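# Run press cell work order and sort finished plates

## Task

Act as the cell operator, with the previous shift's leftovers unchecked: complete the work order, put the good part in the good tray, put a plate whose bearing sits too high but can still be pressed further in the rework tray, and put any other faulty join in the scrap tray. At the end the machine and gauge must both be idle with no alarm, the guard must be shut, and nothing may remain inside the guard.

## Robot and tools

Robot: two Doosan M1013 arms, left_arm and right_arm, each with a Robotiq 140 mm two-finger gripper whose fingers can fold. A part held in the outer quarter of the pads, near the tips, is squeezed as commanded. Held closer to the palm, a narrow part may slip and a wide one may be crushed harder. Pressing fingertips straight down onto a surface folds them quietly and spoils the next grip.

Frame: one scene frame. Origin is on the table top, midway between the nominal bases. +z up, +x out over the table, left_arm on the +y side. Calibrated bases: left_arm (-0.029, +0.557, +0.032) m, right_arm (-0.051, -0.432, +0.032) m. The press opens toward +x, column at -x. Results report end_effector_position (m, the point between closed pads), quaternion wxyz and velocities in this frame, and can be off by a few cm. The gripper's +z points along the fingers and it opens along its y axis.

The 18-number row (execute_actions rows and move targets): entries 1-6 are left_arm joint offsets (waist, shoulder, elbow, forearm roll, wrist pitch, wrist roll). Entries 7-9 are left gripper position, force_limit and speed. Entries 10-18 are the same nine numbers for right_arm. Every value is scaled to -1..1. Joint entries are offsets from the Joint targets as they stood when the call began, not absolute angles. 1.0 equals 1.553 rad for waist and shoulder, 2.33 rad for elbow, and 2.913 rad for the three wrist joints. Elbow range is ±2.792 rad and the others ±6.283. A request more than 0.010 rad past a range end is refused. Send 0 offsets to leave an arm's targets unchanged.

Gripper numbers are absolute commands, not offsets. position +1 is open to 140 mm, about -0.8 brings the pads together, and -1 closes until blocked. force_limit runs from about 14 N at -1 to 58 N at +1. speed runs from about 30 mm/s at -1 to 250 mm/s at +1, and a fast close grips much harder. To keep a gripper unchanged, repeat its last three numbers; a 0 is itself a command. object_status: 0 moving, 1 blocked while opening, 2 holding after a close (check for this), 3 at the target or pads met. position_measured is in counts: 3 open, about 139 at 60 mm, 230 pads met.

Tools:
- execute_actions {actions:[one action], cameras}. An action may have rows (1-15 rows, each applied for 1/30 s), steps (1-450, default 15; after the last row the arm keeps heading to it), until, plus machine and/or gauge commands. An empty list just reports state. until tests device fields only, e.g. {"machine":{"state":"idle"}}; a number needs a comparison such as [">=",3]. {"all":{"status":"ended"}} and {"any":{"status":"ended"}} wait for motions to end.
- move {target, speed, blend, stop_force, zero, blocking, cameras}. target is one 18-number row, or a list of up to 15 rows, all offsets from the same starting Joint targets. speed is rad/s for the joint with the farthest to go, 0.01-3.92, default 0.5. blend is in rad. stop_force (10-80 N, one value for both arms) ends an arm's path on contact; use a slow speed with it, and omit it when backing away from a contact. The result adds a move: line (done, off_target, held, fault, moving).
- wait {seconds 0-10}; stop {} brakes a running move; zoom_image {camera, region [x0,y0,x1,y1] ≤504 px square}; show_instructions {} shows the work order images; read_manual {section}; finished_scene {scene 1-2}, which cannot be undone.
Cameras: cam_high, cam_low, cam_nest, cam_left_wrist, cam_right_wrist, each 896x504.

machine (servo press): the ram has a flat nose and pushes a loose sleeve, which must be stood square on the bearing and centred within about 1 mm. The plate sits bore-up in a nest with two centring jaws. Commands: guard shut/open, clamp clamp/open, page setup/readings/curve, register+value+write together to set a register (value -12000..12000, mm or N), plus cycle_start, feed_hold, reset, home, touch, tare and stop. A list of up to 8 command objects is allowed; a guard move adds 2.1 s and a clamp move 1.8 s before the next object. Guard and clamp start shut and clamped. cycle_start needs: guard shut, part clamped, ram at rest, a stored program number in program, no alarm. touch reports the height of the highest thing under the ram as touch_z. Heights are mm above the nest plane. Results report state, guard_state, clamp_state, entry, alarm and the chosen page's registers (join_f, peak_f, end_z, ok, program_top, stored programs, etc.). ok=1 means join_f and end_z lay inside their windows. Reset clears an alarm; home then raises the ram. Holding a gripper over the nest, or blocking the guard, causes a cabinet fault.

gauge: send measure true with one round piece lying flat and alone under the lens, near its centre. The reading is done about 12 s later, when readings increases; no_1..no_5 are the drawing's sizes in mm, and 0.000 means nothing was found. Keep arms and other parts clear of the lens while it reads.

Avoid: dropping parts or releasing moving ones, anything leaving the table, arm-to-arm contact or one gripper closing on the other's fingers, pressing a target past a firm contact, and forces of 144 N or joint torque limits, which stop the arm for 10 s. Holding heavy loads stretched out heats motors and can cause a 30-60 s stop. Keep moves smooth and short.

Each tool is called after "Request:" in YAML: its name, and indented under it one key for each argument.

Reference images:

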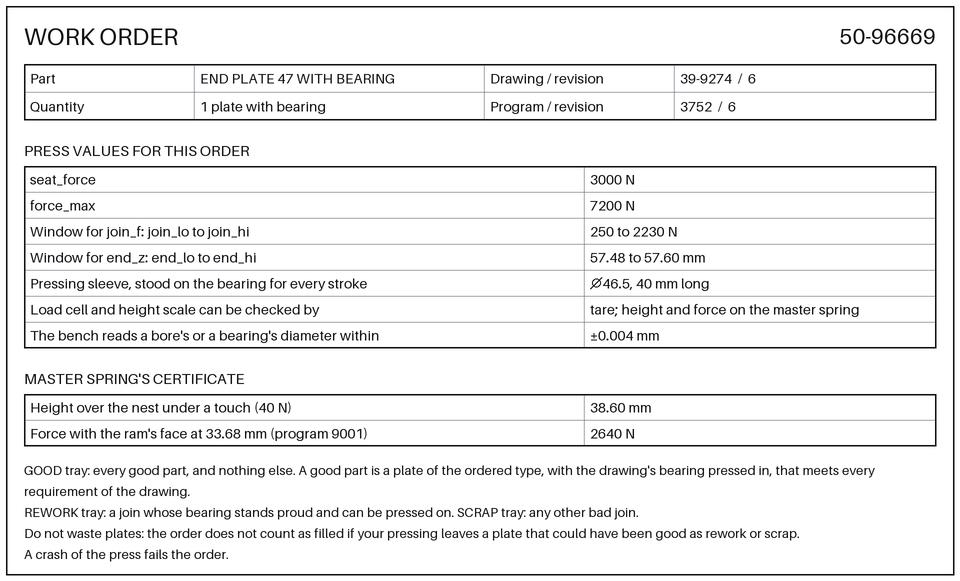

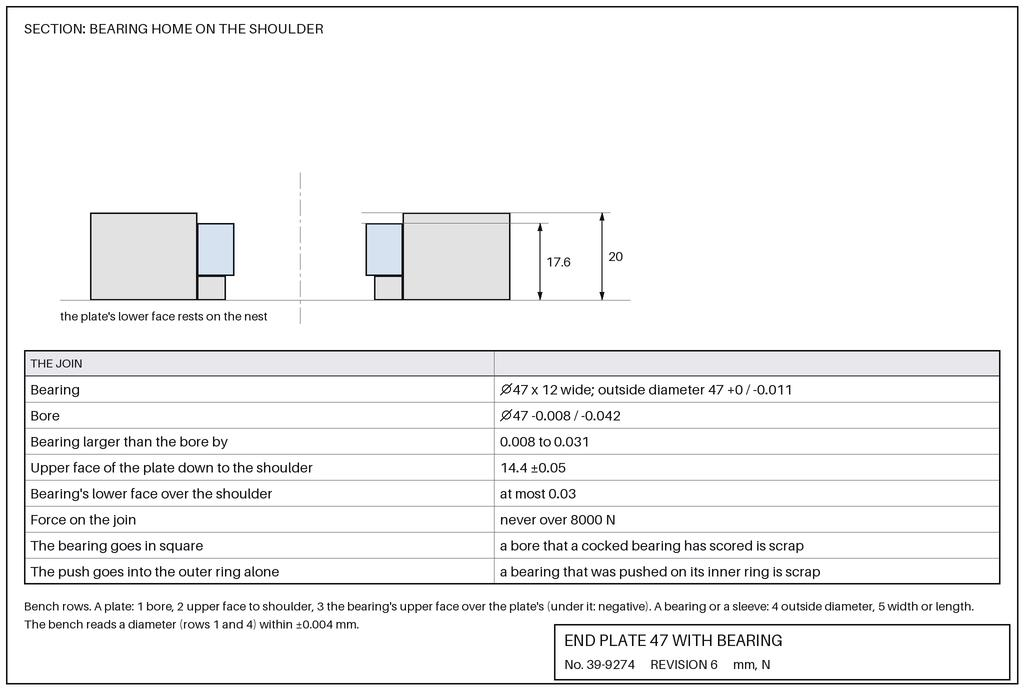

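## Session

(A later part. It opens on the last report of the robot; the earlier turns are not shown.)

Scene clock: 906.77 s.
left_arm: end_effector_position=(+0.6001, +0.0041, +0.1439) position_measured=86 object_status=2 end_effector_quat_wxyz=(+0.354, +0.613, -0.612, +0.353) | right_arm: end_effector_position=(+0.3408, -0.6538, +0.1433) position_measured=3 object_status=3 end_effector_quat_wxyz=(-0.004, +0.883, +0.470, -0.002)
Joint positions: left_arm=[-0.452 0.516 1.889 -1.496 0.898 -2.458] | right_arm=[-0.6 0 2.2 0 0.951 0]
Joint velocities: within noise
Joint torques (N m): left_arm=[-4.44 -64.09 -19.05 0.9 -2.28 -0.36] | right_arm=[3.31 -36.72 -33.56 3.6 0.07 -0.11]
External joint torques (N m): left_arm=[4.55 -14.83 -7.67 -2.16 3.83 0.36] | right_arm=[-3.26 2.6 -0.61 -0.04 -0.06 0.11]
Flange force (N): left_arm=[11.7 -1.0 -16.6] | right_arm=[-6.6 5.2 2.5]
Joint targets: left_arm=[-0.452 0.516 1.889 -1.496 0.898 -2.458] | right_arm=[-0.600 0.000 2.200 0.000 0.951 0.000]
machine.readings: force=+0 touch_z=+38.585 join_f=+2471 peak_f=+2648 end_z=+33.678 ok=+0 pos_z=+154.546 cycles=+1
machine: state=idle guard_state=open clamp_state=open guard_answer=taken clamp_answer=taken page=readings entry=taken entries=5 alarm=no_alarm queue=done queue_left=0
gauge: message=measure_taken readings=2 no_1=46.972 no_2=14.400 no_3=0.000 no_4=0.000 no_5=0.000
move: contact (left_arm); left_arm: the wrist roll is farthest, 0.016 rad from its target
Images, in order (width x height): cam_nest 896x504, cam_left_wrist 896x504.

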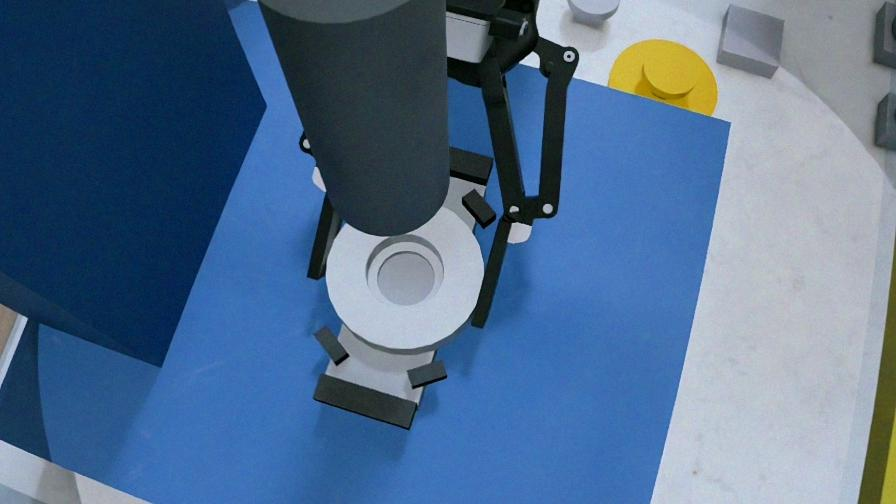

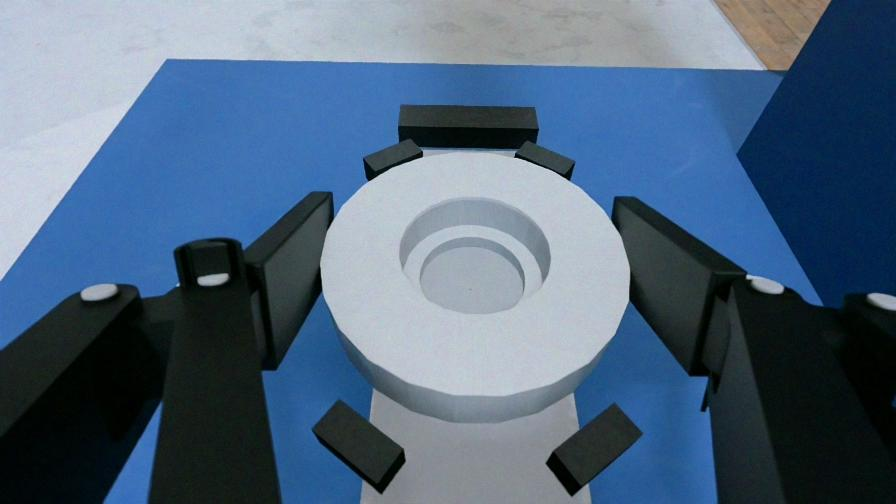

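Request:
move:
  target:
    - [0,0,0,0,0,0,0.6,0.7,-0.9,0,0,0,0,0,0,1,1,1]
    - [0,-0.0277,-0.0077,0.0154,0.0024,-0.0254,0.6,0.7,-0.9,0,0,0,0,0,0,1,1,1]
    - [0.0766,-0.0721,0.0116,0.0463,0.0326,-0.0295,0.6,0.7,-0.9,0,0,0,0,0,0,1,1,1]
    - [0.2556,-0.1520,-0.0004,0.1191,0.1195,-0.0587,0.6,0.7,-0.9,0,0,0,0,0,0,1,1,1]
  speed: [0.1,0.1,0.3,0.5]
  blend: [0,0.01,0.05,0]
  cameras: []

Request:
move:
  target:
    - [0.0573,-0.1262,0.2137,-0.6842,-0.2987,0.3632,0.12,0,-0.5,0,0,0,0,0,0,1,1,1]
    - [0.0571,0.0781,0.1652,-0.6840,-0.2287,0.3633,0.12,0,-0.5,0,0,0,0,0,0,1,1,1]
  speed: [0.8,0.5]
  blend: [0.1,0]
  cameras: ["cam_left_wrist"]

Request:
execute_actions:
  actions:
    - {"machine":{"clamp":"clamp"},"steps":60,"until":{"machine":{"clamp_state":"clamped"}}}
  cameras: ["cam_nest","cam_left_wrist"]

Scene clock: 934.57 s.
left_arm: end_effector_position=(+0.6061, +0.2702, +0.3004) position_measured=53 object_status=3 end_effector_quat_wxyz=(+0.353, +0.612, -0.612, +0.354) | right_arm: end_effector_position=(+0.3408, -0.6538, +0.1433) position_measured=3 object_status=3 end_effector_quat_wxyz=(-0.004, +0.883, +0.470, -0.002)
Joint positions: left_arm=[-0.055 0.28 1.888 -1.149 1.246 -2.629] | right_arm=[-0.6 0 2.2 0 0.951 0]
Joint velocities: within noise
Joint torques (N m): left_arm=[-1.22 -64.34 -32.17 -0.77 1.09 0.1] | right_arm=[3.17 -36.74 -33.74 3.65 0.07 -0.1]
External joint torques (N m): left_arm=[1.24 2.31 -1.12 0.25 0.08 -0.1] | right_arm=[-3.26 2.74 -0.44 -0.1 -0.05 0.1]
Flange force (N): left_arm=[-1.8 -5.6 -1.5] | right_arm=[-6.6 5.2 2.8]
Joint targets: left_arm=[-0.055 0.280 1.888 -1.149 1.246 -2.629] | right_arm=[-0.600 0.000 2.200 0.000 0.951 0.000]
machine.readings: force=+0 touch_z=+38.585 join_f=+2471 peak_f=+2648 end_z=+33.678 ok=+0 pos_z=+154.546 cycles=+1
machine: state=idle guard_state=open clamp_state=open guard_answer=taken clamp_answer=taken page=readings entry=taken entries=5 alarm=no_alarm queue=done queue_left=0
gauge: message=measure_taken readings=2 no_1=46.972 no_2=14.400 no_3=0.000 no_4=0.000 no_5=0.000
move: done
No camera images: "cameras" was empty.

Scene clock: 938.13 s.
left_arm: end_effector_position=(+0.7518, +0.6200, +0.0908) position_measured=114 object_status=3 end_effector_quat_wxyz=(-0.009, +0.866, +0.016, +0.500) | right_arm: end_effector_position=(+0.3408, -0.6538, +0.1433) position_measured=3 object_status=3 end_effector_quat_wxyz=(-0.004, +0.883, +0.470, -0.002)
Joint positions: left_arm=[0.034 0.401 2.273 -3.142 0.58 -1.57] | right_arm=[-0.6 0 2.2 0 0.951 0]
Joint velocities: within noise
Joint torques (N m): left_arm=[-2.64 -65.58 -21.22 -2.16 2.54 0.06] | right_arm=[3.72 -36.53 -33.64 3.6 0.12 -0.03]
External joint torques (N m): left_arm=[2.75 2.62 -0.58 0.17 -0.08 -0.06] | right_arm=[-3.63 2.45 -0.51 -0.05 -0.1 0.03]
Flange force (N): left_arm=[-2.2 -6.4 5.5] | right_arm=[-7.6 4.8 2.5]
Joint targets: left_arm=[0.034 0.401 2.273 -3.142 0.580 -1.570] | right_arm=[-0.600 0.000 2.200 0.000 0.951 0.000]
machine.readings: force=+0 touch_z=+38.585 join_f=+2471 peak_f=+2648 end_z=+33.678 ok=+0 pos_z=+154.546 cycles=+1
machine: state=idle guard_state=open clamp_state=open guard_answer=taken clamp_answer=taken page=readings entry=taken entries=5 alarm=no_alarm queue=done queue_left=0
gauge: message=measure_taken readings=2 no_1=46.972 no_2=14.400 no_3=0.000 no_4=0.000 no_5=0.000
move: done
Images, in order (width x height): cam_left_wrist 896x504.

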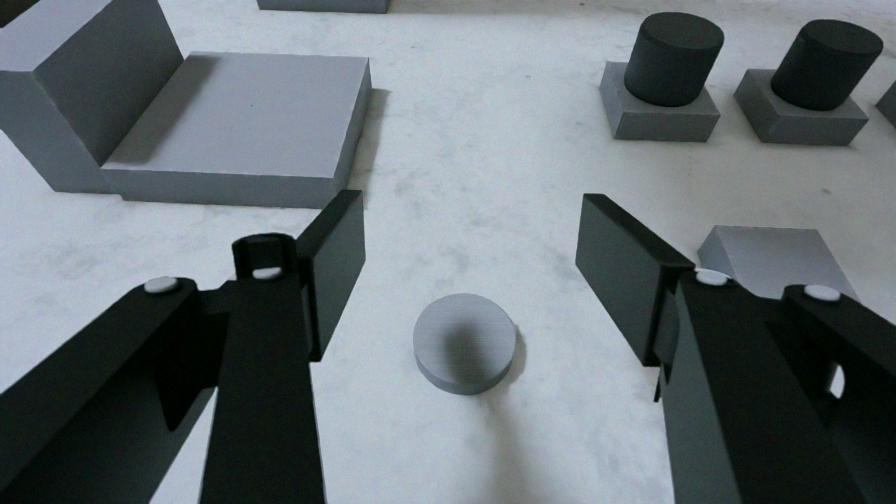

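Scene clock: 939.57 s.
left_arm: end_effector_position=(+0.7518, +0.6199, +0.0907) position_measured=114 object_status=3 end_effector_quat_wxyz=(-0.009, +0.866, +0.016, +0.500) | right_arm: end_effector_position=(+0.3408, -0.6538, +0.1433) position_measured=3 object_status=3 end_effector_quat_wxyz=(-0.004, +0.883, +0.470, -0.002)
Joint positions: left_arm=[0.034 0.401 2.273 -3.142 0.58 -1.57] | right_arm=[-0.6 0 2.2 0 0.951 0]
Joint velocities: within noise
Joint torques (N m): left_arm=[-2.3 -65.02 -21.28 -2.16 2.41 0.08] | right_arm=[3.4 -37.2 -33.57 3.64 0.02 -0.04]
External joint torques (N m): left_arm=[2.38 2.25 -0.58 0.16 0.05 -0.08] | right_arm=[-3.36 3.06 -0.59 -0.09 0 0.04]
Flange force (N): left_arm=[-2.1 -5.7 4.8] | right_arm=[-6.9 5.9 2.9]
Joint targets: left_arm=[0.034 0.401 2.273 -3.142 0.580 -1.570] | right_arm=[-0.600 0.000 2.200 0.000 0.951 0.000]
Tool commands: left_gripper/position=+0.12 left_gripper/force_limit=+0.0 left_gripper/speed=-0.5 right_gripper/position=+1.0 right_gripper/force_limit=+1.0 right_gripper/speed=+1.0
machine.readings: force=+0 touch_z=+38.585 join_f=+2471 peak_f=+2648 end_z=+33.678 ok=+0 pos_z=+154.546 cycles=+1
machine: state=idle guard_state=open clamp_state=clamped guard_answer=taken clamp_answer=taken page=readings entry=taken entries=5 alarm=no_alarm queue=running queue_left=0
gauge: message=measure_taken readings=2 no_1=46.972 no_2=14.400 no_3=0.000 no_4=0.000 no_5=0.000
Images, in order (width x height): cam_nest 896x504, cam_left_wrist 896x504.

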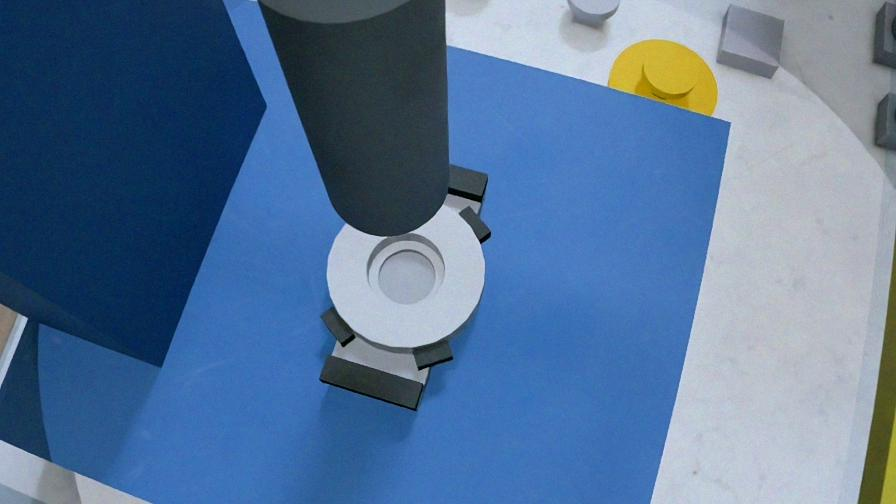

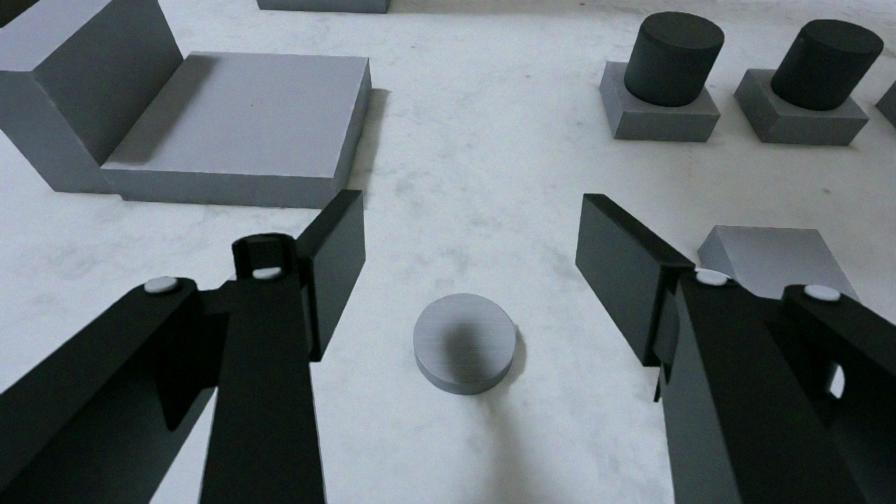

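Request:
move:
  target:
    - [0,0.0750,0.0039,0,0.0434,0,0.12,0,-0.5,0,0,0,0,0,0,1,1,1]
    - [0,0.0750,0.0039,0,0.0434,0,-1,0,-1,0,0,0,0,0,0,1,1,1]
  speed: [0.1,0.1]
  cameras: ["cam_left_wrist"]

Request:
wait:
  seconds: 1.2
  cameras: []

Scene clock: 950.47 s.
left_arm: end_effector_position=(+0.7522, +0.6200, +0.0313) position_measured=162 object_status=0 end_effector_quat_wxyz=(-0.009, +0.866, +0.016, +0.501) | right_arm: end_effector_position=(+0.3408, -0.6538, +0.1433) position_measured=3 object_status=3 end_effector_quat_wxyz=(-0.004, +0.883, +0.470, -0.002)
Joint positions: left_arm=[0.034 0.518 2.282 -3.142 0.707 -1.57] | right_arm=[-0.6 0 2.2 0 0.951 0]
Joint velocities: within noise
Joint torques (N m): left_arm=[-2.64 -67.2 -15.02 -1.62 0.96 0.08] | right_arm=[3.96 -37.22 -33.86 3.55 0.1 -0.05]
External joint torques (N m): left_arm=[2.73 -1.59 -1.9 0.13 1.51 -0.08] | right_arm=[-4.13 3.45 -0.27 0 -0.08 0.05]
Flange force (N): left_arm=[0.5 -6.0 0.5] | right_arm=[-8.6 6.0 3.9]
Joint targets: left_arm=[0.034 0.518 2.282 -3.142 0.707 -1.570] | right_arm=[-0.600 0.000 2.200 0.000 0.951 0.000]
machine.readings: force=+0 touch_z=+38.585 join_f=+2471 peak_f=+2648 end_z=+33.678 ok=+0 pos_z=+154.546 cycles=+1
machine: state=idle guard_state=open clamp_state=clamped guard_answer=taken clamp_answer=taken page=readings entry=taken entries=5 alarm=no_alarm queue=done queue_left=0
gauge: message=measure_taken readings=2 no_1=46.972 no_2=14.400 no_3=0.000 no_4=0.000 no_5=0.000
move: done
Images, in order (width x height): cam_left_wrist 896x504.

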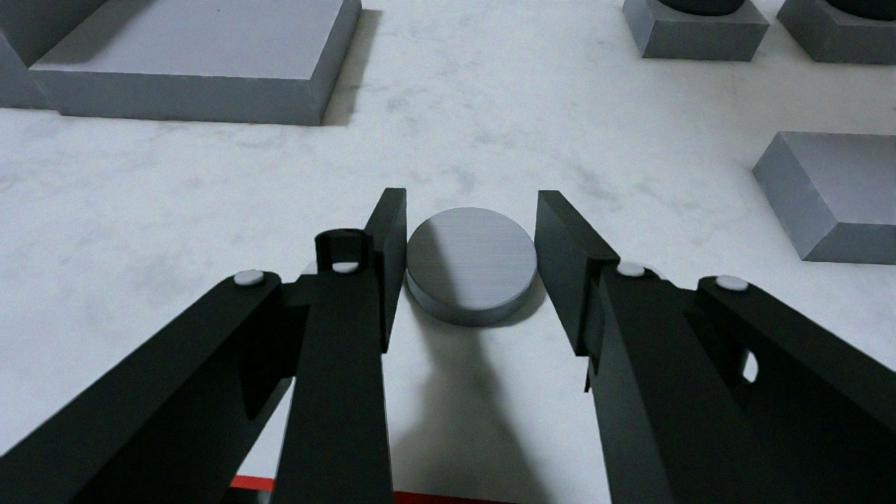

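Scene clock: 951.67 s.
left_arm: end_effector_position=(+0.7522, +0.6200, +0.0313) position_measured=162 object_status=2 end_effector_quat_wxyz=(-0.009, +0.866, +0.016, +0.501) | right_arm: end_effector_position=(+0.3408, -0.6538, +0.1433) position_measured=3 object_status=3 end_effector_quat_wxyz=(-0.004, +0.883, +0.470, -0.002)
Joint positions: left_arm=[0.034 0.518 2.282 -3.142 0.707 -1.57] | right_arm=[-0.6 0 2.2 0 0.951 0]
Joint velocities: within noise
Joint torques (N m): left_arm=[-2.61 -67.29 -15.14 -1.64 1.08 0.09] | right_arm=[3.38 -36.83 -33.83 3.61 0.11 -0.09]
External joint torques (N m): left_arm=[2.66 -1.4 -1.71 0.16 1.38 -0.09] | right_arm=[-3.44 2.89 -0.28 -0.07 -0.1 0.09]
Flange force (N): left_arm=[0.4 -5.9 0.5] | right_arm=[-7.0 5.2 3.3]
Joint targets: left_arm=[0.034 0.518 2.282 -3.142 0.707 -1.570] | right_arm=[-0.600 0.000 2.200 0.000 0.951 0.000]
Tool commands: left_gripper/position=-1.0 left_gripper/force_limit=+0.0 left_gripper/speed=-1.0 right_gripper/position=+1.0 right_gripper/force_limit=+1.0 right_gripper/speed=+1.0
machine.readings: force=+0 touch_z=+38.585 join_f=+2471 peak_f=+2648 end_z=+33.678 ok=+0 pos_z=+154.546 cycles=+1
machine: state=idle guard_state=open clamp_state=clamped guard_answer=taken clamp_answer=taken page=readings entry=taken entries=5 alarm=no_alarm queue=done queue_left=0
gauge: message=measure_taken readings=2 no_1=46.972 no_2=14.400 no_3=0.000 no_4=0.000 no_5=0.000
wait: 1.20 s
No camera images: "cameras" was empty.

Request:
zoom_image:
  camera: "cam_left_wrist"
  region: [380, 180, 560, 350]

Request:
move:
  target:
    - [0,-0.0185,-0.0010,0,-0.0110,0,-1,0,-1,0,0,0,0,0,0,1,1,1]
    - [0,-0.0750,-0.0039,0,-0.0434,0,-1,0,-1,0,0,0,0,0,0,1,1,1]
    - [0.0927,-0.2795,0.0446,0,-0.1136,0,-1,0,-1,0,0,0,0,0,0,1,1,1]
    - [-0.0572,-0.1535,-0.1691,0.6841,0.1849,-0.3635,-1,0,-1,0,0,0,0,0,0,1,1,1]
    - [-0.2363,-0.0732,-0.1571,0.6114,0.0981,-0.3343,-1,0,-1,0,0,0,0,0,0,1,1,1]
  speed: [0.05,0.3,0.7,0.8,0.35]
  blend: [0.005,0.05,0.1,0.05,0]
  cameras: ["cam_left_wrist","cam_nest"]

Scaled by 2.800.

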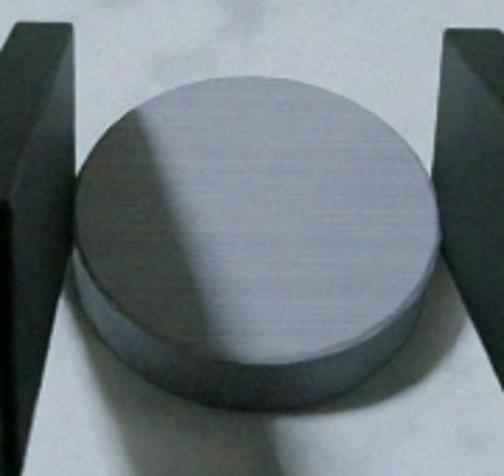

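Scene clock: 977.63 s.
left_arm: end_effector_position=(+0.6006, +0.0896, +0.2083) position_measured=162 object_status=2 end_effector_quat_wxyz=(+0.353, +0.612, -0.612, +0.354) | right_arm: end_effector_position=(+0.3408, -0.6538, +0.1433) position_measured=3 object_status=3 end_effector_quat_wxyz=(-0.004, +0.883, +0.470, -0.002)
Joint positions: left_arm=[-0.333 0.404 1.916 -1.361 0.992 -2.544] | right_arm=[-0.6 0 2.2 0 0.951 0]
Joint velocities: within noise
Joint torques (N m): left_arm=[-2.41 -75.41 -28.73 -1.46 1.47 0.1] | right_arm=[3.55 -37.02 -33.48 3.57 0.1 -0.07]
External joint torques (N m): left_arm=[2.67 4.51 -0.55 0.43 -0.09 -0.1] | right_arm=[-3.34 2.9 -0.69 -0.01 -0.09 0.07]
Flange force (N): left_arm=[-4.8 -8.2 0.3] | right_arm=[-6.8 5.8 2.8]
Joint targets: left_arm=[-0.333 0.404 1.916 -1.361 0.992 -2.544] | right_arm=[-0.600 0.000 2.200 0.000 0.951 0.000]
machine.readings: force=+0 touch_z=+38.585 join_f=+2471 peak_f=+2648 end_z=+33.678 ok=+0 pos_z=+154.546 cycles=+1
machine: state=idle guard_state=open clamp_state=clamped guard_answer=taken clamp_answer=taken page=readings entry=taken entries=5 alarm=no_alarm queue=done queue_left=0
gauge: message=measure_taken readings=2 no_1=46.972 no_2=14.400 no_3=0.000 no_4=0.000 no_5=0.000
move: done; blend cut to 0.0472 rad at target 2
Images, in order (width x height): cam_nest 896x504, cam_left_wrist 896x504.

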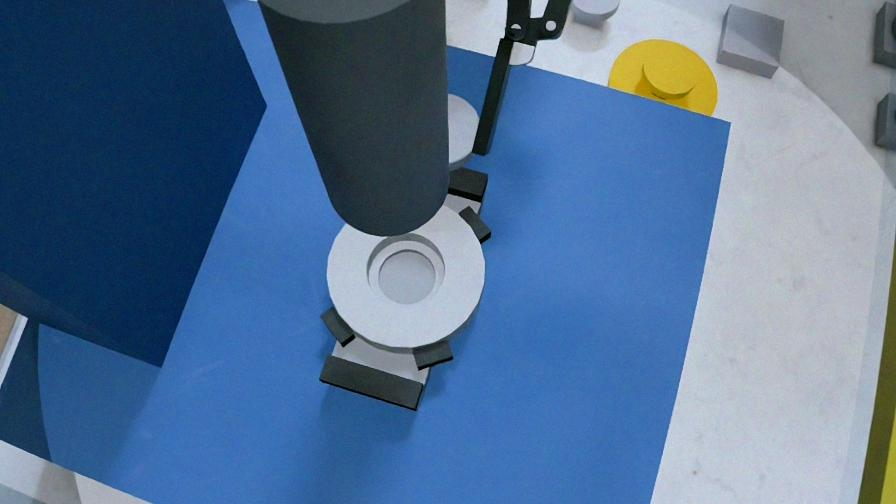

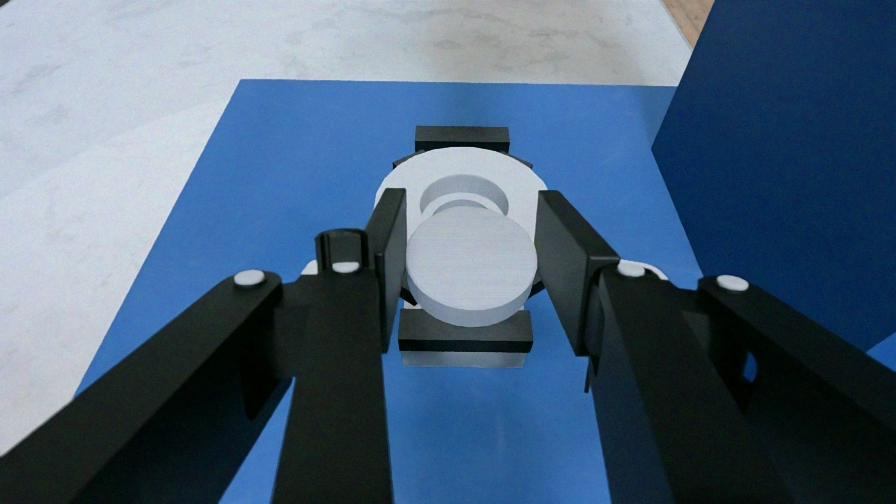

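Request:
move:
  target: [-0.0660,0.0254,-0.0193,-0.0199,-0.0252,-0.0073,-1,0,-1,0,0,0,0,0,0,1,1,1]
  speed: 0.2
  cameras: ["cam_nest"]

Scene clock: 997.93 s.
left_arm: end_effector_position=(+0.6014, +0.0158, +0.2007) position_measured=162 object_status=2 end_effector_quat_wxyz=(+0.353, +0.612, -0.612, +0.355) | right_arm: end_effector_position=(+0.3408, -0.6538, +0.1433) position_measured=3 object_status=3 end_effector_quat_wxyz=(-0.004, +0.883, +0.470, -0.002)
Joint positions: left_arm=[-0.436 0.443 1.871 -1.419 0.919 -2.566] | right_arm=[-0.6 0 2.2 0 0.951 0]
Joint velocities: within noise
Joint torques (N m): left_arm=[-2.01 -78.35 -29.26 -1.43 1.4 0.12] | right_arm=[3.64 -36.81 -33.62 3.55 0.09 -0.1]
External joint torques (N m): left_arm=[2.25 3.34 -0.42 0.29 -0.07 -0.12] | right_arm=[-3.56 2.8 -0.52 0 -0.08 0.1]
Flange force (N): left_arm=[-3.2 -6.4 0.5] | right_arm=[-7.2 5.4 2.9]
Joint targets: left_arm=[-0.436 0.443 1.871 -1.419 0.919 -2.566] | right_arm=[-0.600 0.000 2.200 0.000 0.951 0.000]
machine.readings: force=+0 touch_z=+38.585 join_f=+2471 peak_f=+2648 end_z=+33.678 ok=+0 pos_z=+154.546 cycles=+1
machine: state=idle guard_state=open clamp_state=clamped guard_answer=taken clamp_answer=taken page=readings entry=taken entries=5 alarm=no_alarm queue=done queue_left=0
gauge: message=measure_taken readings=2 no_1=46.972 no_2=14.400 no_3=0.000 no_4=0.000 no_5=0.000
move: done
Images, in order (width x height): cam_nest 896x504.

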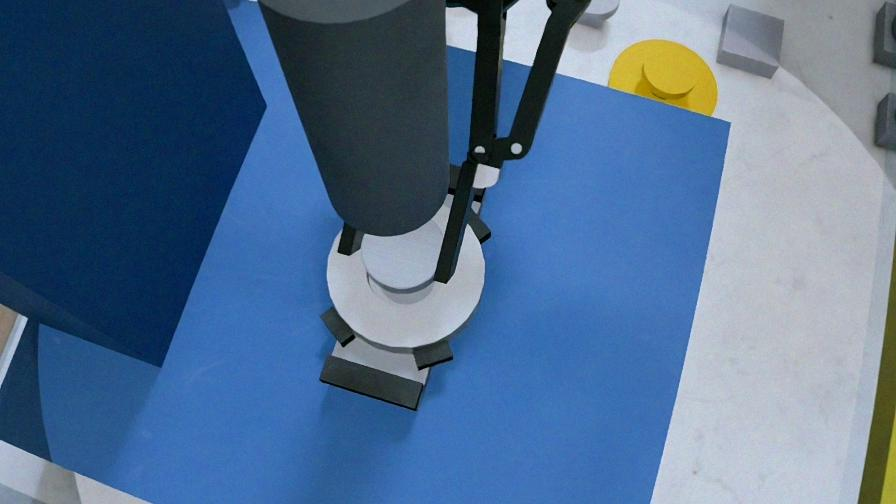

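Request:
move:
  target: [0,0.01973,0.00559,-0.01139,-0.00200,0.01875,-1,0,-1,0,0,0,0,0,0,1,1,1]
  speed: 0.05
  cameras: ["cam_nest","cam_left_wrist"]

Request:
zoom_image:
  camera: "cam_nest"
  region: [310, 200, 510, 370]

Scene clock: 1034.73 s.
left_arm: end_effector_position=(+0.6015, +0.0157, +0.1747) position_measured=162 object_status=2 end_effector_quat_wxyz=(+0.353, +0.612, -0.612, +0.355) | right_arm: end_effector_position=(+0.3408, -0.6538, +0.1433) position_measured=3 object_status=3 end_effector_quat_wxyz=(-0.004, +0.883, +0.470, -0.002)
Joint positions: left_arm=[-0.436 0.474 1.884 -1.452 0.913 -2.511] | right_arm=[-0.6 0 2.2 0 0.951 0]
Joint velocities: within noise
Joint torques (N m): left_arm=[-2.46 -79.77 -28.26 -1.44 1.5 0.06] | right_arm=[3.71 -36.77 -33.72 3.6 0.08 -0.04]
External joint torques (N m): left_arm=[2.68 3.57 0.08 0.24 -0.06 -0.06] | right_arm=[-3.67 2.74 -0.44 -0.05 -0.06 0.04]
Flange force (N): left_arm=[-4.4 -5.7 0.1] | right_arm=[-7.6 5.1 2.9]
Joint targets: left_arm=[-0.436 0.474 1.884 -1.452 0.913 -2.511] | right_arm=[-0.600 0.000 2.200 0.000 0.951 0.000]
machine.readings: force=+0 touch_z=+38.585 join_f=+2471 peak_f=+2648 end_z=+33.678 ok=+0 pos_z=+154.546 cycles=+1
machine: state=idle guard_state=open clamp_state=clamped guard_answer=taken clamp_answer=taken page=readings entry=taken entries=5 alarm=no_alarm queue=done queue_left=0
gauge: message=measure_taken readings=2 no_1=46.972 no_2=14.400 no_3=0.000 no_4=0.000 no_5=0.000
move: done
Images, in order (width x height): cam_nest 896x504, cam_left_wrist 896x504.

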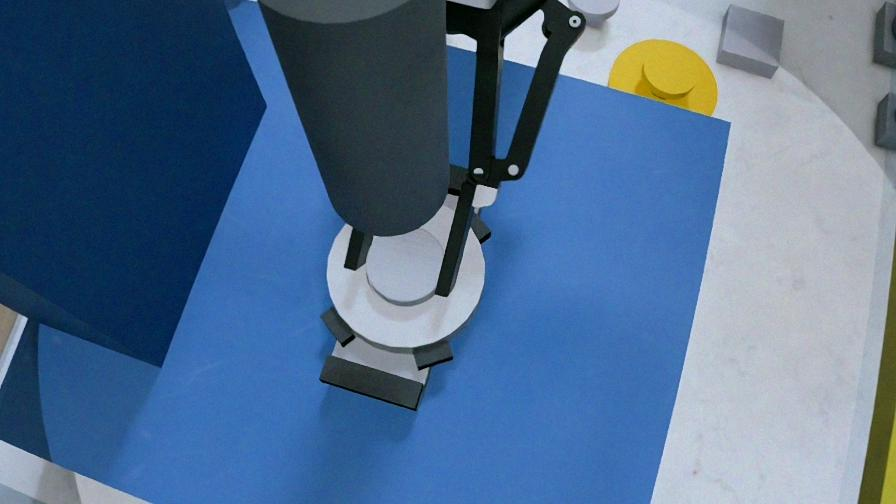

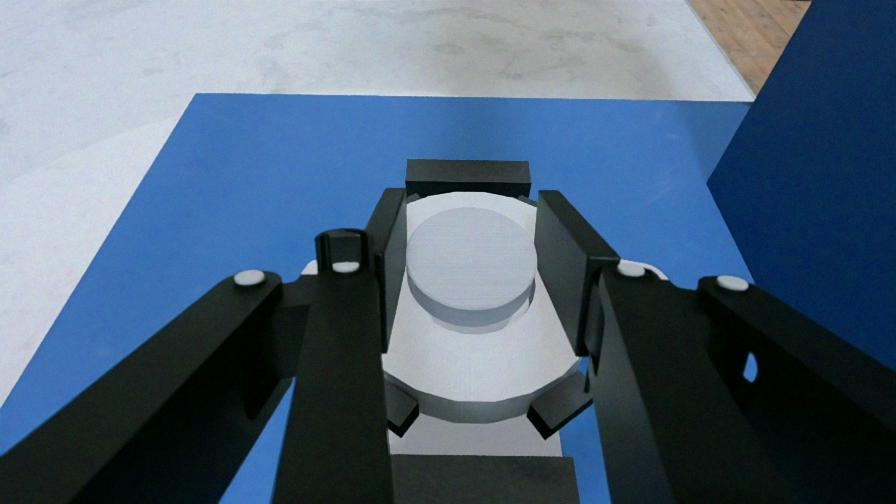

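Scaled by 2.520.

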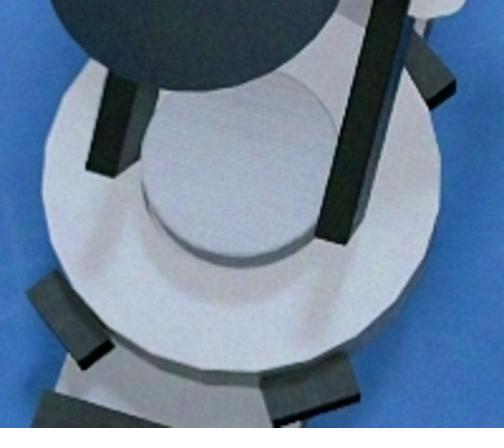

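Request:
zoom_image:
  camera: "cam_left_wrist"
  region: [370, 170, 600, 440]

Scaled by 1.867.

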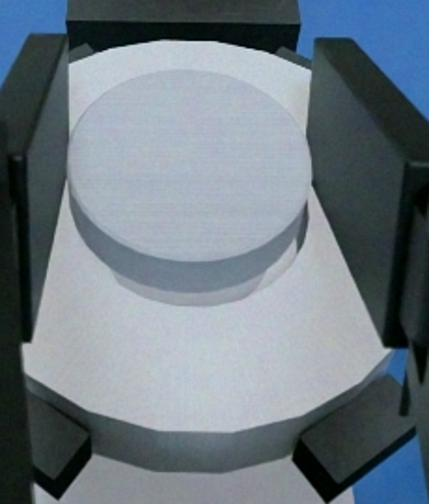

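Request:
move:
  target: [0,0.0005,-0.0002,0.0005,0.0003,-0.0006,-1,0,-1,0,0,0,0,0,0,1,1,1]
  speed: 0.05
  cameras: ["cam_left_wrist"]

Request:
zoom_image:
  camera: "cam_left_wrist"
  region: [400, 280, 550, 380]

Scene clock: 1066.87 s.
left_arm: end_effector_position=(+0.6013, +0.0156, +0.1742) position_measured=162 object_status=2 end_effector_quat_wxyz=(+0.354, +0.612, -0.612, +0.354) | right_arm: end_effector_position=(+0.3408, -0.6538, +0.1433) position_measured=3 object_status=3 end_effector_quat_wxyz=(-0.004, +0.883, +0.470, -0.002)
Joint positions: left_arm=[-0.436 0.475 1.883 -1.451 0.914 -2.513] | right_arm=[-0.6 0 2.2 0 0.951 0]
Joint velocities: within noise
Joint torques (N m): left_arm=[-2.46 -79.6 -27.85 -1.48 1.52 0.13] | right_arm=[3.47 -36.7 -33.9 3.53 0.06 -0.06]
External joint torques (N m): left_arm=[2.58 3.31 -0.35 0.28 -0.08 -0.13] | right_arm=[-3.5 2.88 -0.25 0.03 -0.05 0.06]
Flange force (N): left_arm=[-3.6 -6.3 0.1] | right_arm=[-7.2 5.1 3.2]
Joint targets: left_arm=[-0.436 0.475 1.883 -1.451 0.914 -2.513] | right_arm=[-0.600 0.000 2.200 0.000 0.951 0.000]
machine.readings: force=+0 touch_z=+38.585 join_f=+2471 peak_f=+2648 end_z=+33.678 ok=+0 pos_z=+154.546 cycles=+1
machine: state=idle guard_state=open clamp_state=clamped guard_answer=taken clamp_answer=taken page=readings entry=taken entries=5 alarm=no_alarm queue=done queue_left=0
gauge: message=measure_taken readings=2 no_1=46.972 no_2=14.400 no_3=0.000 no_4=0.000 no_5=0.000
move: done
Images, in order (width x height): cam_left_wrist 896x504.

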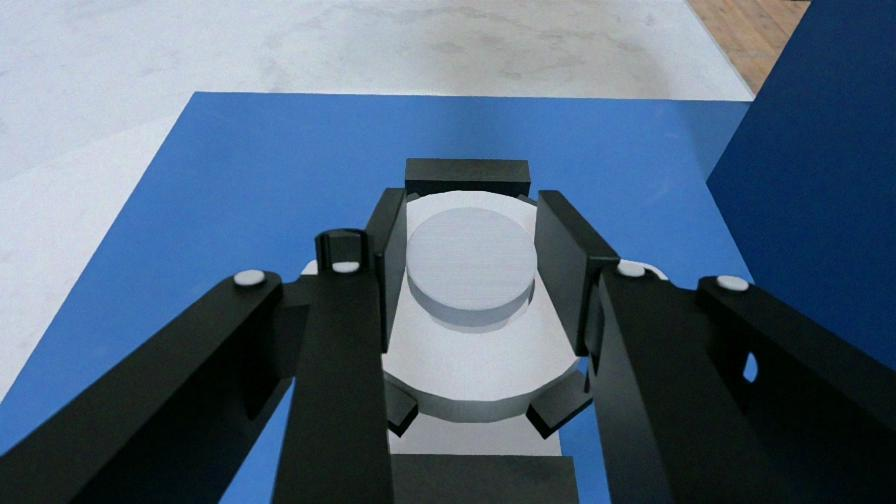

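Scaled by 3.360.

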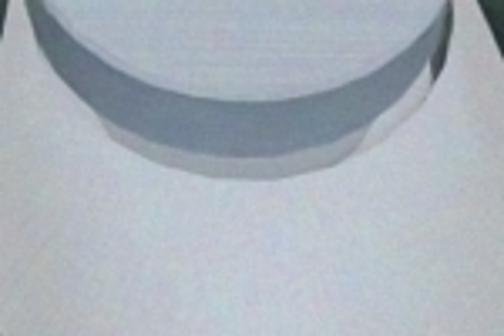

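Request:
move:
  target: [-0.00013,-0.00058,0.00064,-0.00027,-0.00014,0,-1,0,-1,0,0,0,0,0,0,1,1,1]
  speed: 0.05
  cameras: ["cam_left_wrist"]

Request:
zoom_image:
  camera: "cam_left_wrist"
  region: [400, 280, 550, 380]

Scene clock: 1083.37 s.
left_arm: end_effector_position=(+0.6006, +0.0158, +0.1742) position_measured=162 object_status=2 end_effector_quat_wxyz=(+0.354, +0.613, -0.612, +0.354) | right_arm: end_effector_position=(+0.3408, -0.6538, +0.1433) position_measured=3 object_status=3 end_effector_quat_wxyz=(-0.004, +0.883, +0.470, -0.002)
Joint positions: left_arm=[-0.436 0.474 1.885 -1.451 0.913 -2.513] | right_arm=[-0.6 0 2.2 0 0.951 0]
Joint velocities: within noise
Joint torques (N m): left_arm=[-2.53 -79.69 -27.81 -1.48 1.55 0.08] | right_arm=[3.64 -36.52 -33.63 3.64 0.04 -0.09]
External joint torques (N m): left_arm=[2.68 3.5 -0.34 0.28 -0.11 -0.08] | right_arm=[-3.44 2.45 -0.47 -0.09 -0.02 0.09]
Flange force (N): left_arm=[-3.9 -6.5 0.2] | right_arm=[-7.1 4.7 2.4]
Joint targets: left_arm=[-0.436 0.474 1.885 -1.451 0.913 -2.513] | right_arm=[-0.600 0.000 2.200 0.000 0.951 0.000]
machine.readings: force=+0 touch_z=+38.585 join_f=+2471 peak_f=+2648 end_z=+33.678 ok=+0 pos_z=+154.546 cycles=+1
machine: state=idle guard_state=open clamp_state=clamped guard_answer=taken clamp_answer=taken page=readings entry=taken entries=5 alarm=no_alarm queue=done queue_left=0
gauge: message=measure_taken readings=2 no_1=46.972 no_2=14.400 no_3=0.000 no_4=0.000 no_5=0.000
move: done
Images, in order (width x height): cam_left_wrist 896x504.

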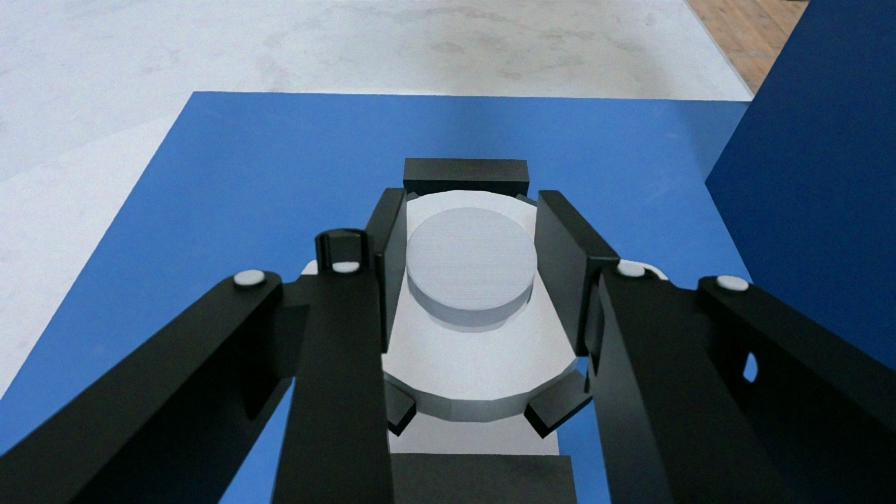

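Scaled by 3.360.

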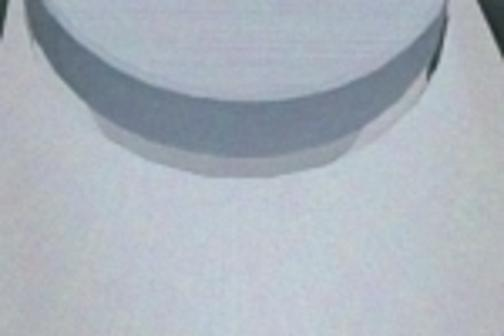

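Request:
move:
  target: [0,0.00622,0.00176,-0.00359,-0.00063,0.00591,-1,0,-1,0,0,0,0,0,0,1,1,1]
  speed: 0.012
  stop_force: 12
  cameras: ["cam_left_wrist","cam_nest"]

Request:
zoom_image:
  camera: "cam_left_wrist"
  region: [370, 170, 570, 370]

Scene clock: 1104.90 s.
left_arm: end_effector_position=(+0.6005, +0.0159, +0.1696) position_measured=162 object_status=2 end_effector_quat_wxyz=(+0.354, +0.613, -0.612, +0.354) | right_arm: end_effector_position=(+0.3408, -0.6538, +0.1433) position_measured=3 object_status=3 end_effector_quat_wxyz=(-0.004, +0.883, +0.470, -0.002)
Joint positions: left_arm=[-0.436 0.479 1.887 -1.457 0.913 -2.503] | right_arm=[-0.6 0 2.2 0 0.951 0]
Joint velocities: within noise
Joint torques (N m): left_arm=[-13.34 -65.03 -28.18 -2.13 -1.35 0.11] | right_arm=[3.53 -37.06 -33.61 3.65 0.14 -0.07]
External joint torques (N m): left_arm=[13.58 -11.63 0.26 0.92 2.81 -0.11] | right_arm=[-3.4 2.84 -0.55 -0.1 -0.12 0.07]
Flange force (N): left_arm=[0.5 2.4 -31.0] | right_arm=[-7.0 5.5 3.0]
Joint targets: left_arm=[-0.436 0.479 1.887 -1.457 0.913 -2.503] | right_arm=[-0.600 0.000 2.200 0.000 0.951 0.000]
machine.readings: force=+0 touch_z=+38.585 join_f=+2471 peak_f=+2648 end_z=+33.678 ok=+0 pos_z=+154.546 cycles=+1
machine: state=idle guard_state=open clamp_state=clamped guard_answer=taken clamp_answer=taken page=readings entry=taken entries=5 alarm=no_alarm queue=done queue_left=0
gauge: message=measure_taken readings=2 no_1=46.972 no_2=14.400 no_3=0.000 no_4=0.000 no_5=0.000
move: contact (left_arm)
Images, in order (width x height): cam_nest 896x504, cam_left_wrist 896x504.

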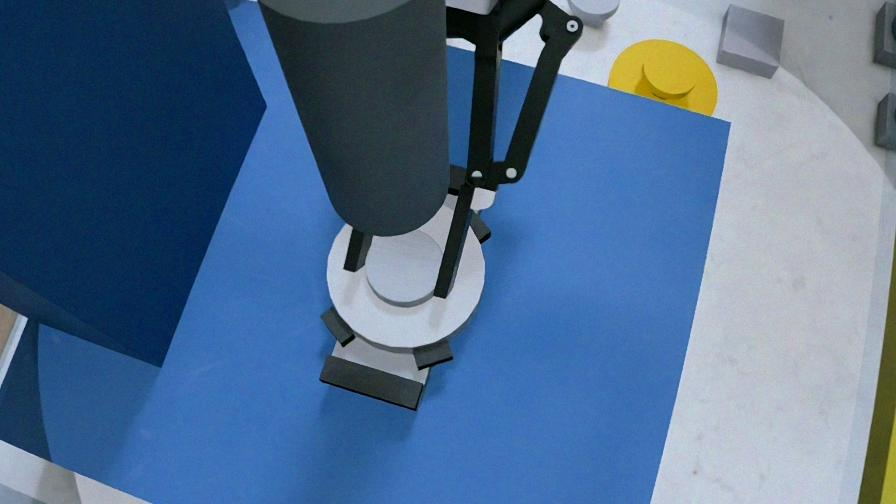

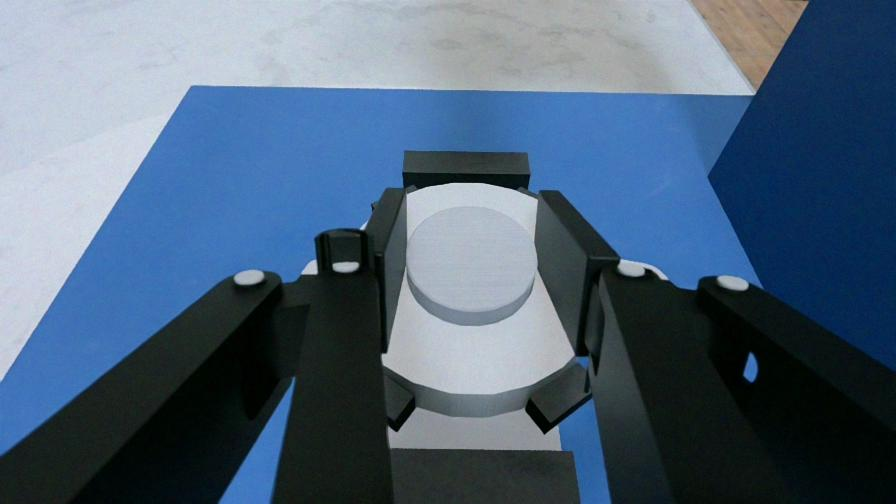

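Scaled by 2.520.

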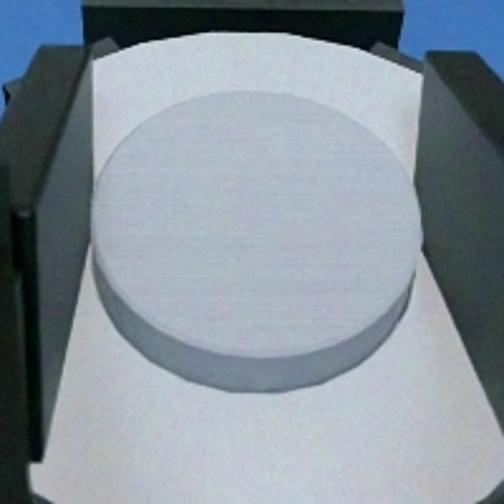

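Request:
move:
  target:
    - [0,-0.00228,-0.00064,0.00131,0.00023,-0.00216,-1,0,-1,0,0,0,0,0,0,1,1,1]
    - [0.00052,-0.00247,-0.00043,0.00142,0.0004,-0.00206,-1,0,-1,0,0,0,0,0,0,1,1,1]
  speed: 0.03
  cameras: ["cam_left_wrist"]

Request:
zoom_image:
  camera: "cam_left_wrist"
  region: [370, 170, 570, 370]

Scene clock: 1125.93 s.
left_arm: end_effector_position=(+0.6007, +0.0163, +0.1729) position_measured=162 object_status=2 end_effector_quat_wxyz=(+0.354, +0.612, -0.612, +0.354) | right_arm: end_effector_position=(+0.3408, -0.6538, +0.1433) position_measured=3 object_status=3 end_effector_quat_wxyz=(-0.004, +0.883, +0.470, -0.002)
Joint positions: left_arm=[-0.435 0.475 1.886 -1.453 0.914 -2.509] | right_arm=[-0.6 0 2.2 0 0.951 0]
Joint velocities: within noise
Joint torques (N m): left_arm=[-2.16 -79.81 -27.82 -1.5 1.53 0.11] | right_arm=[3.9 -36.98 -33.76 3.57 0.09 -0.08]
External joint torques (N m): left_arm=[2.25 4.04 -0.12 0.3 -0.09 -0.11] | right_arm=[-3.86 2.9 -0.36 -0.02 -0.07 0.08]
Flange force (N): left_arm=[-4.2 -6.5 1.1] | right_arm=[-8.0 5.3 3.1]
Joint targets: left_arm=[-0.435 0.475 1.886 -1.453 0.914 -2.509] | right_arm=[-0.600 0.000 2.200 0.000 0.951 0.000]
machine.readings: force=+0 touch_z=+38.585 join_f=+2471 peak_f=+2648 end_z=+33.678 ok=+0 pos_z=+154.546 cycles=+1
machine: state=idle guard_state=open clamp_state=clamped guard_answer=taken clamp_answer=taken page=readings entry=taken entries=5 alarm=no_alarm queue=done queue_left=0
gauge: message=measure_taken readings=2 no_1=46.972 no_2=14.400 no_3=0.000 no_4=0.000 no_5=0.000
move: done
Images, in order (width x height): cam_left_wrist 896x504.

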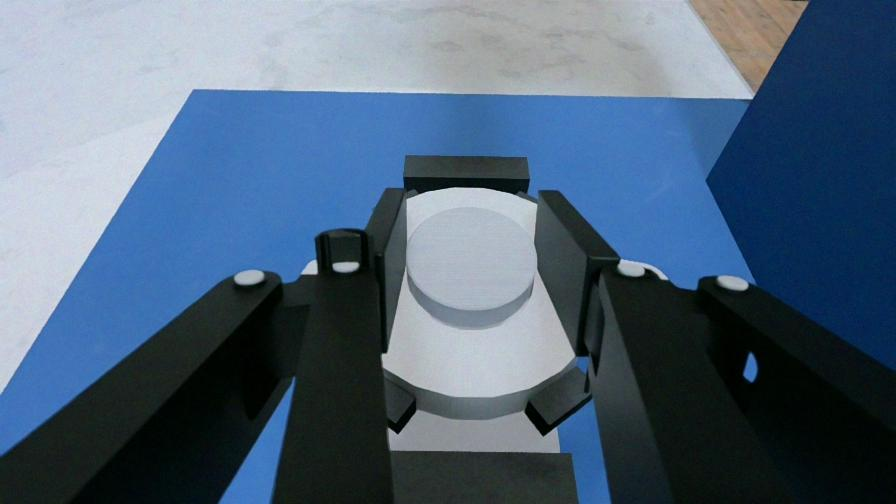

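Scaled by 2.520.

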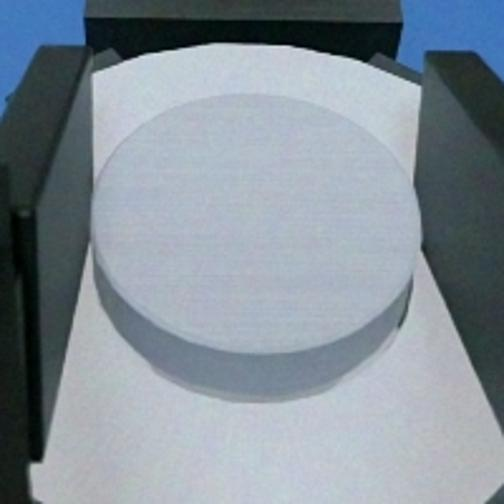

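Request:
move:
  target: [0,0.00622,0.00176,-0.00359,-0.00063,0.00591,-1,0,-1,0,0,0,0,0,0,1,1,1]
  speed: 0.012
  stop_force: 12
  cameras: ["cam_left_wrist"]

Request:
zoom_image:
  camera: "cam_left_wrist"
  region: [370, 170, 570, 370]

Scene clock: 1132.80 s.
left_arm: end_effector_position=(+0.6005, +0.0164, +0.1696) position_measured=162 object_status=2 end_effector_quat_wxyz=(+0.354, +0.612, -0.612, +0.354) | right_arm: end_effector_position=(+0.3408, -0.6538, +0.1433) position_measured=3 object_status=3 end_effector_quat_wxyz=(-0.004, +0.883, +0.470, -0.002)
Joint positions: left_arm=[-0.435 0.479 1.888 -1.457 0.913 -2.502] | right_arm=[-0.6 0 2.2 0 0.951 0]
Joint velocities: within noise
Joint torques (N m): left_arm=[6.82 -68.93 -20.67 1.36 -3.02 -0.07] | right_arm=[3.81 -37.02 -33.76 3.64 0.07 -0.03]
External joint torques (N m): left_arm=[-6.81 -6.71 -7.04 -2.56 4.48 0.07] | right_arm=[-3.68 3.07 -0.33 -0.09 -0.06 0.03]
Flange force (N): left_arm=[12.2 -1.5 3.5] | right_arm=[-7.7 5.5 3.3]
Joint targets: left_arm=[-0.435 0.479 1.888 -1.457 0.913 -2.502] | right_arm=[-0.600 0.000 2.200 0.000 0.951 0.000]
machine.readings: force=+0 touch_z=+38.585 join_f=+2471 peak_f=+2648 end_z=+33.678 ok=+0 pos_z=+154.546 cycles=+1
machine: state=idle guard_state=open clamp_state=clamped guard_answer=taken clamp_answer=taken page=readings entry=taken entries=5 alarm=no_alarm queue=done queue_left=0
gauge: message=measure_taken readings=2 no_1=46.972 no_2=14.400 no_3=0.000 no_4=0.000 no_5=0.000
move: contact (left_arm)
Images, in order (width x height): cam_left_wrist 896x504.

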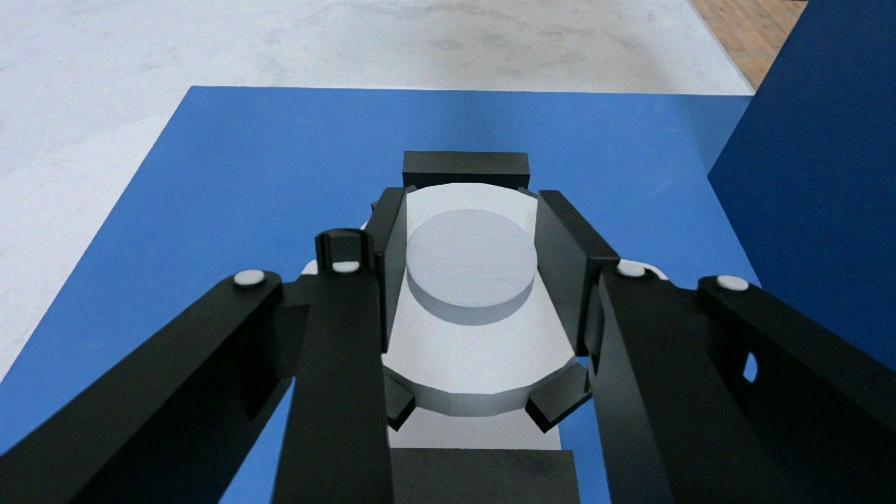

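Scaled by 2.520.

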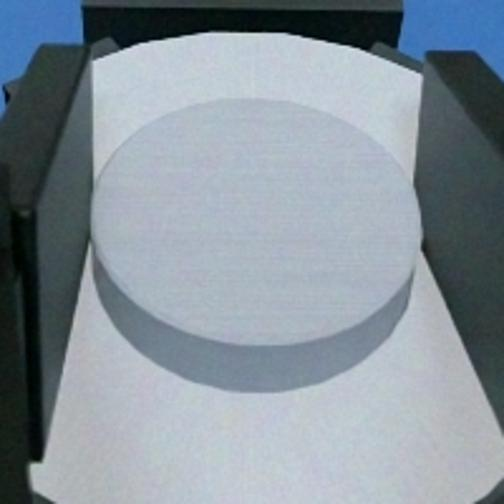

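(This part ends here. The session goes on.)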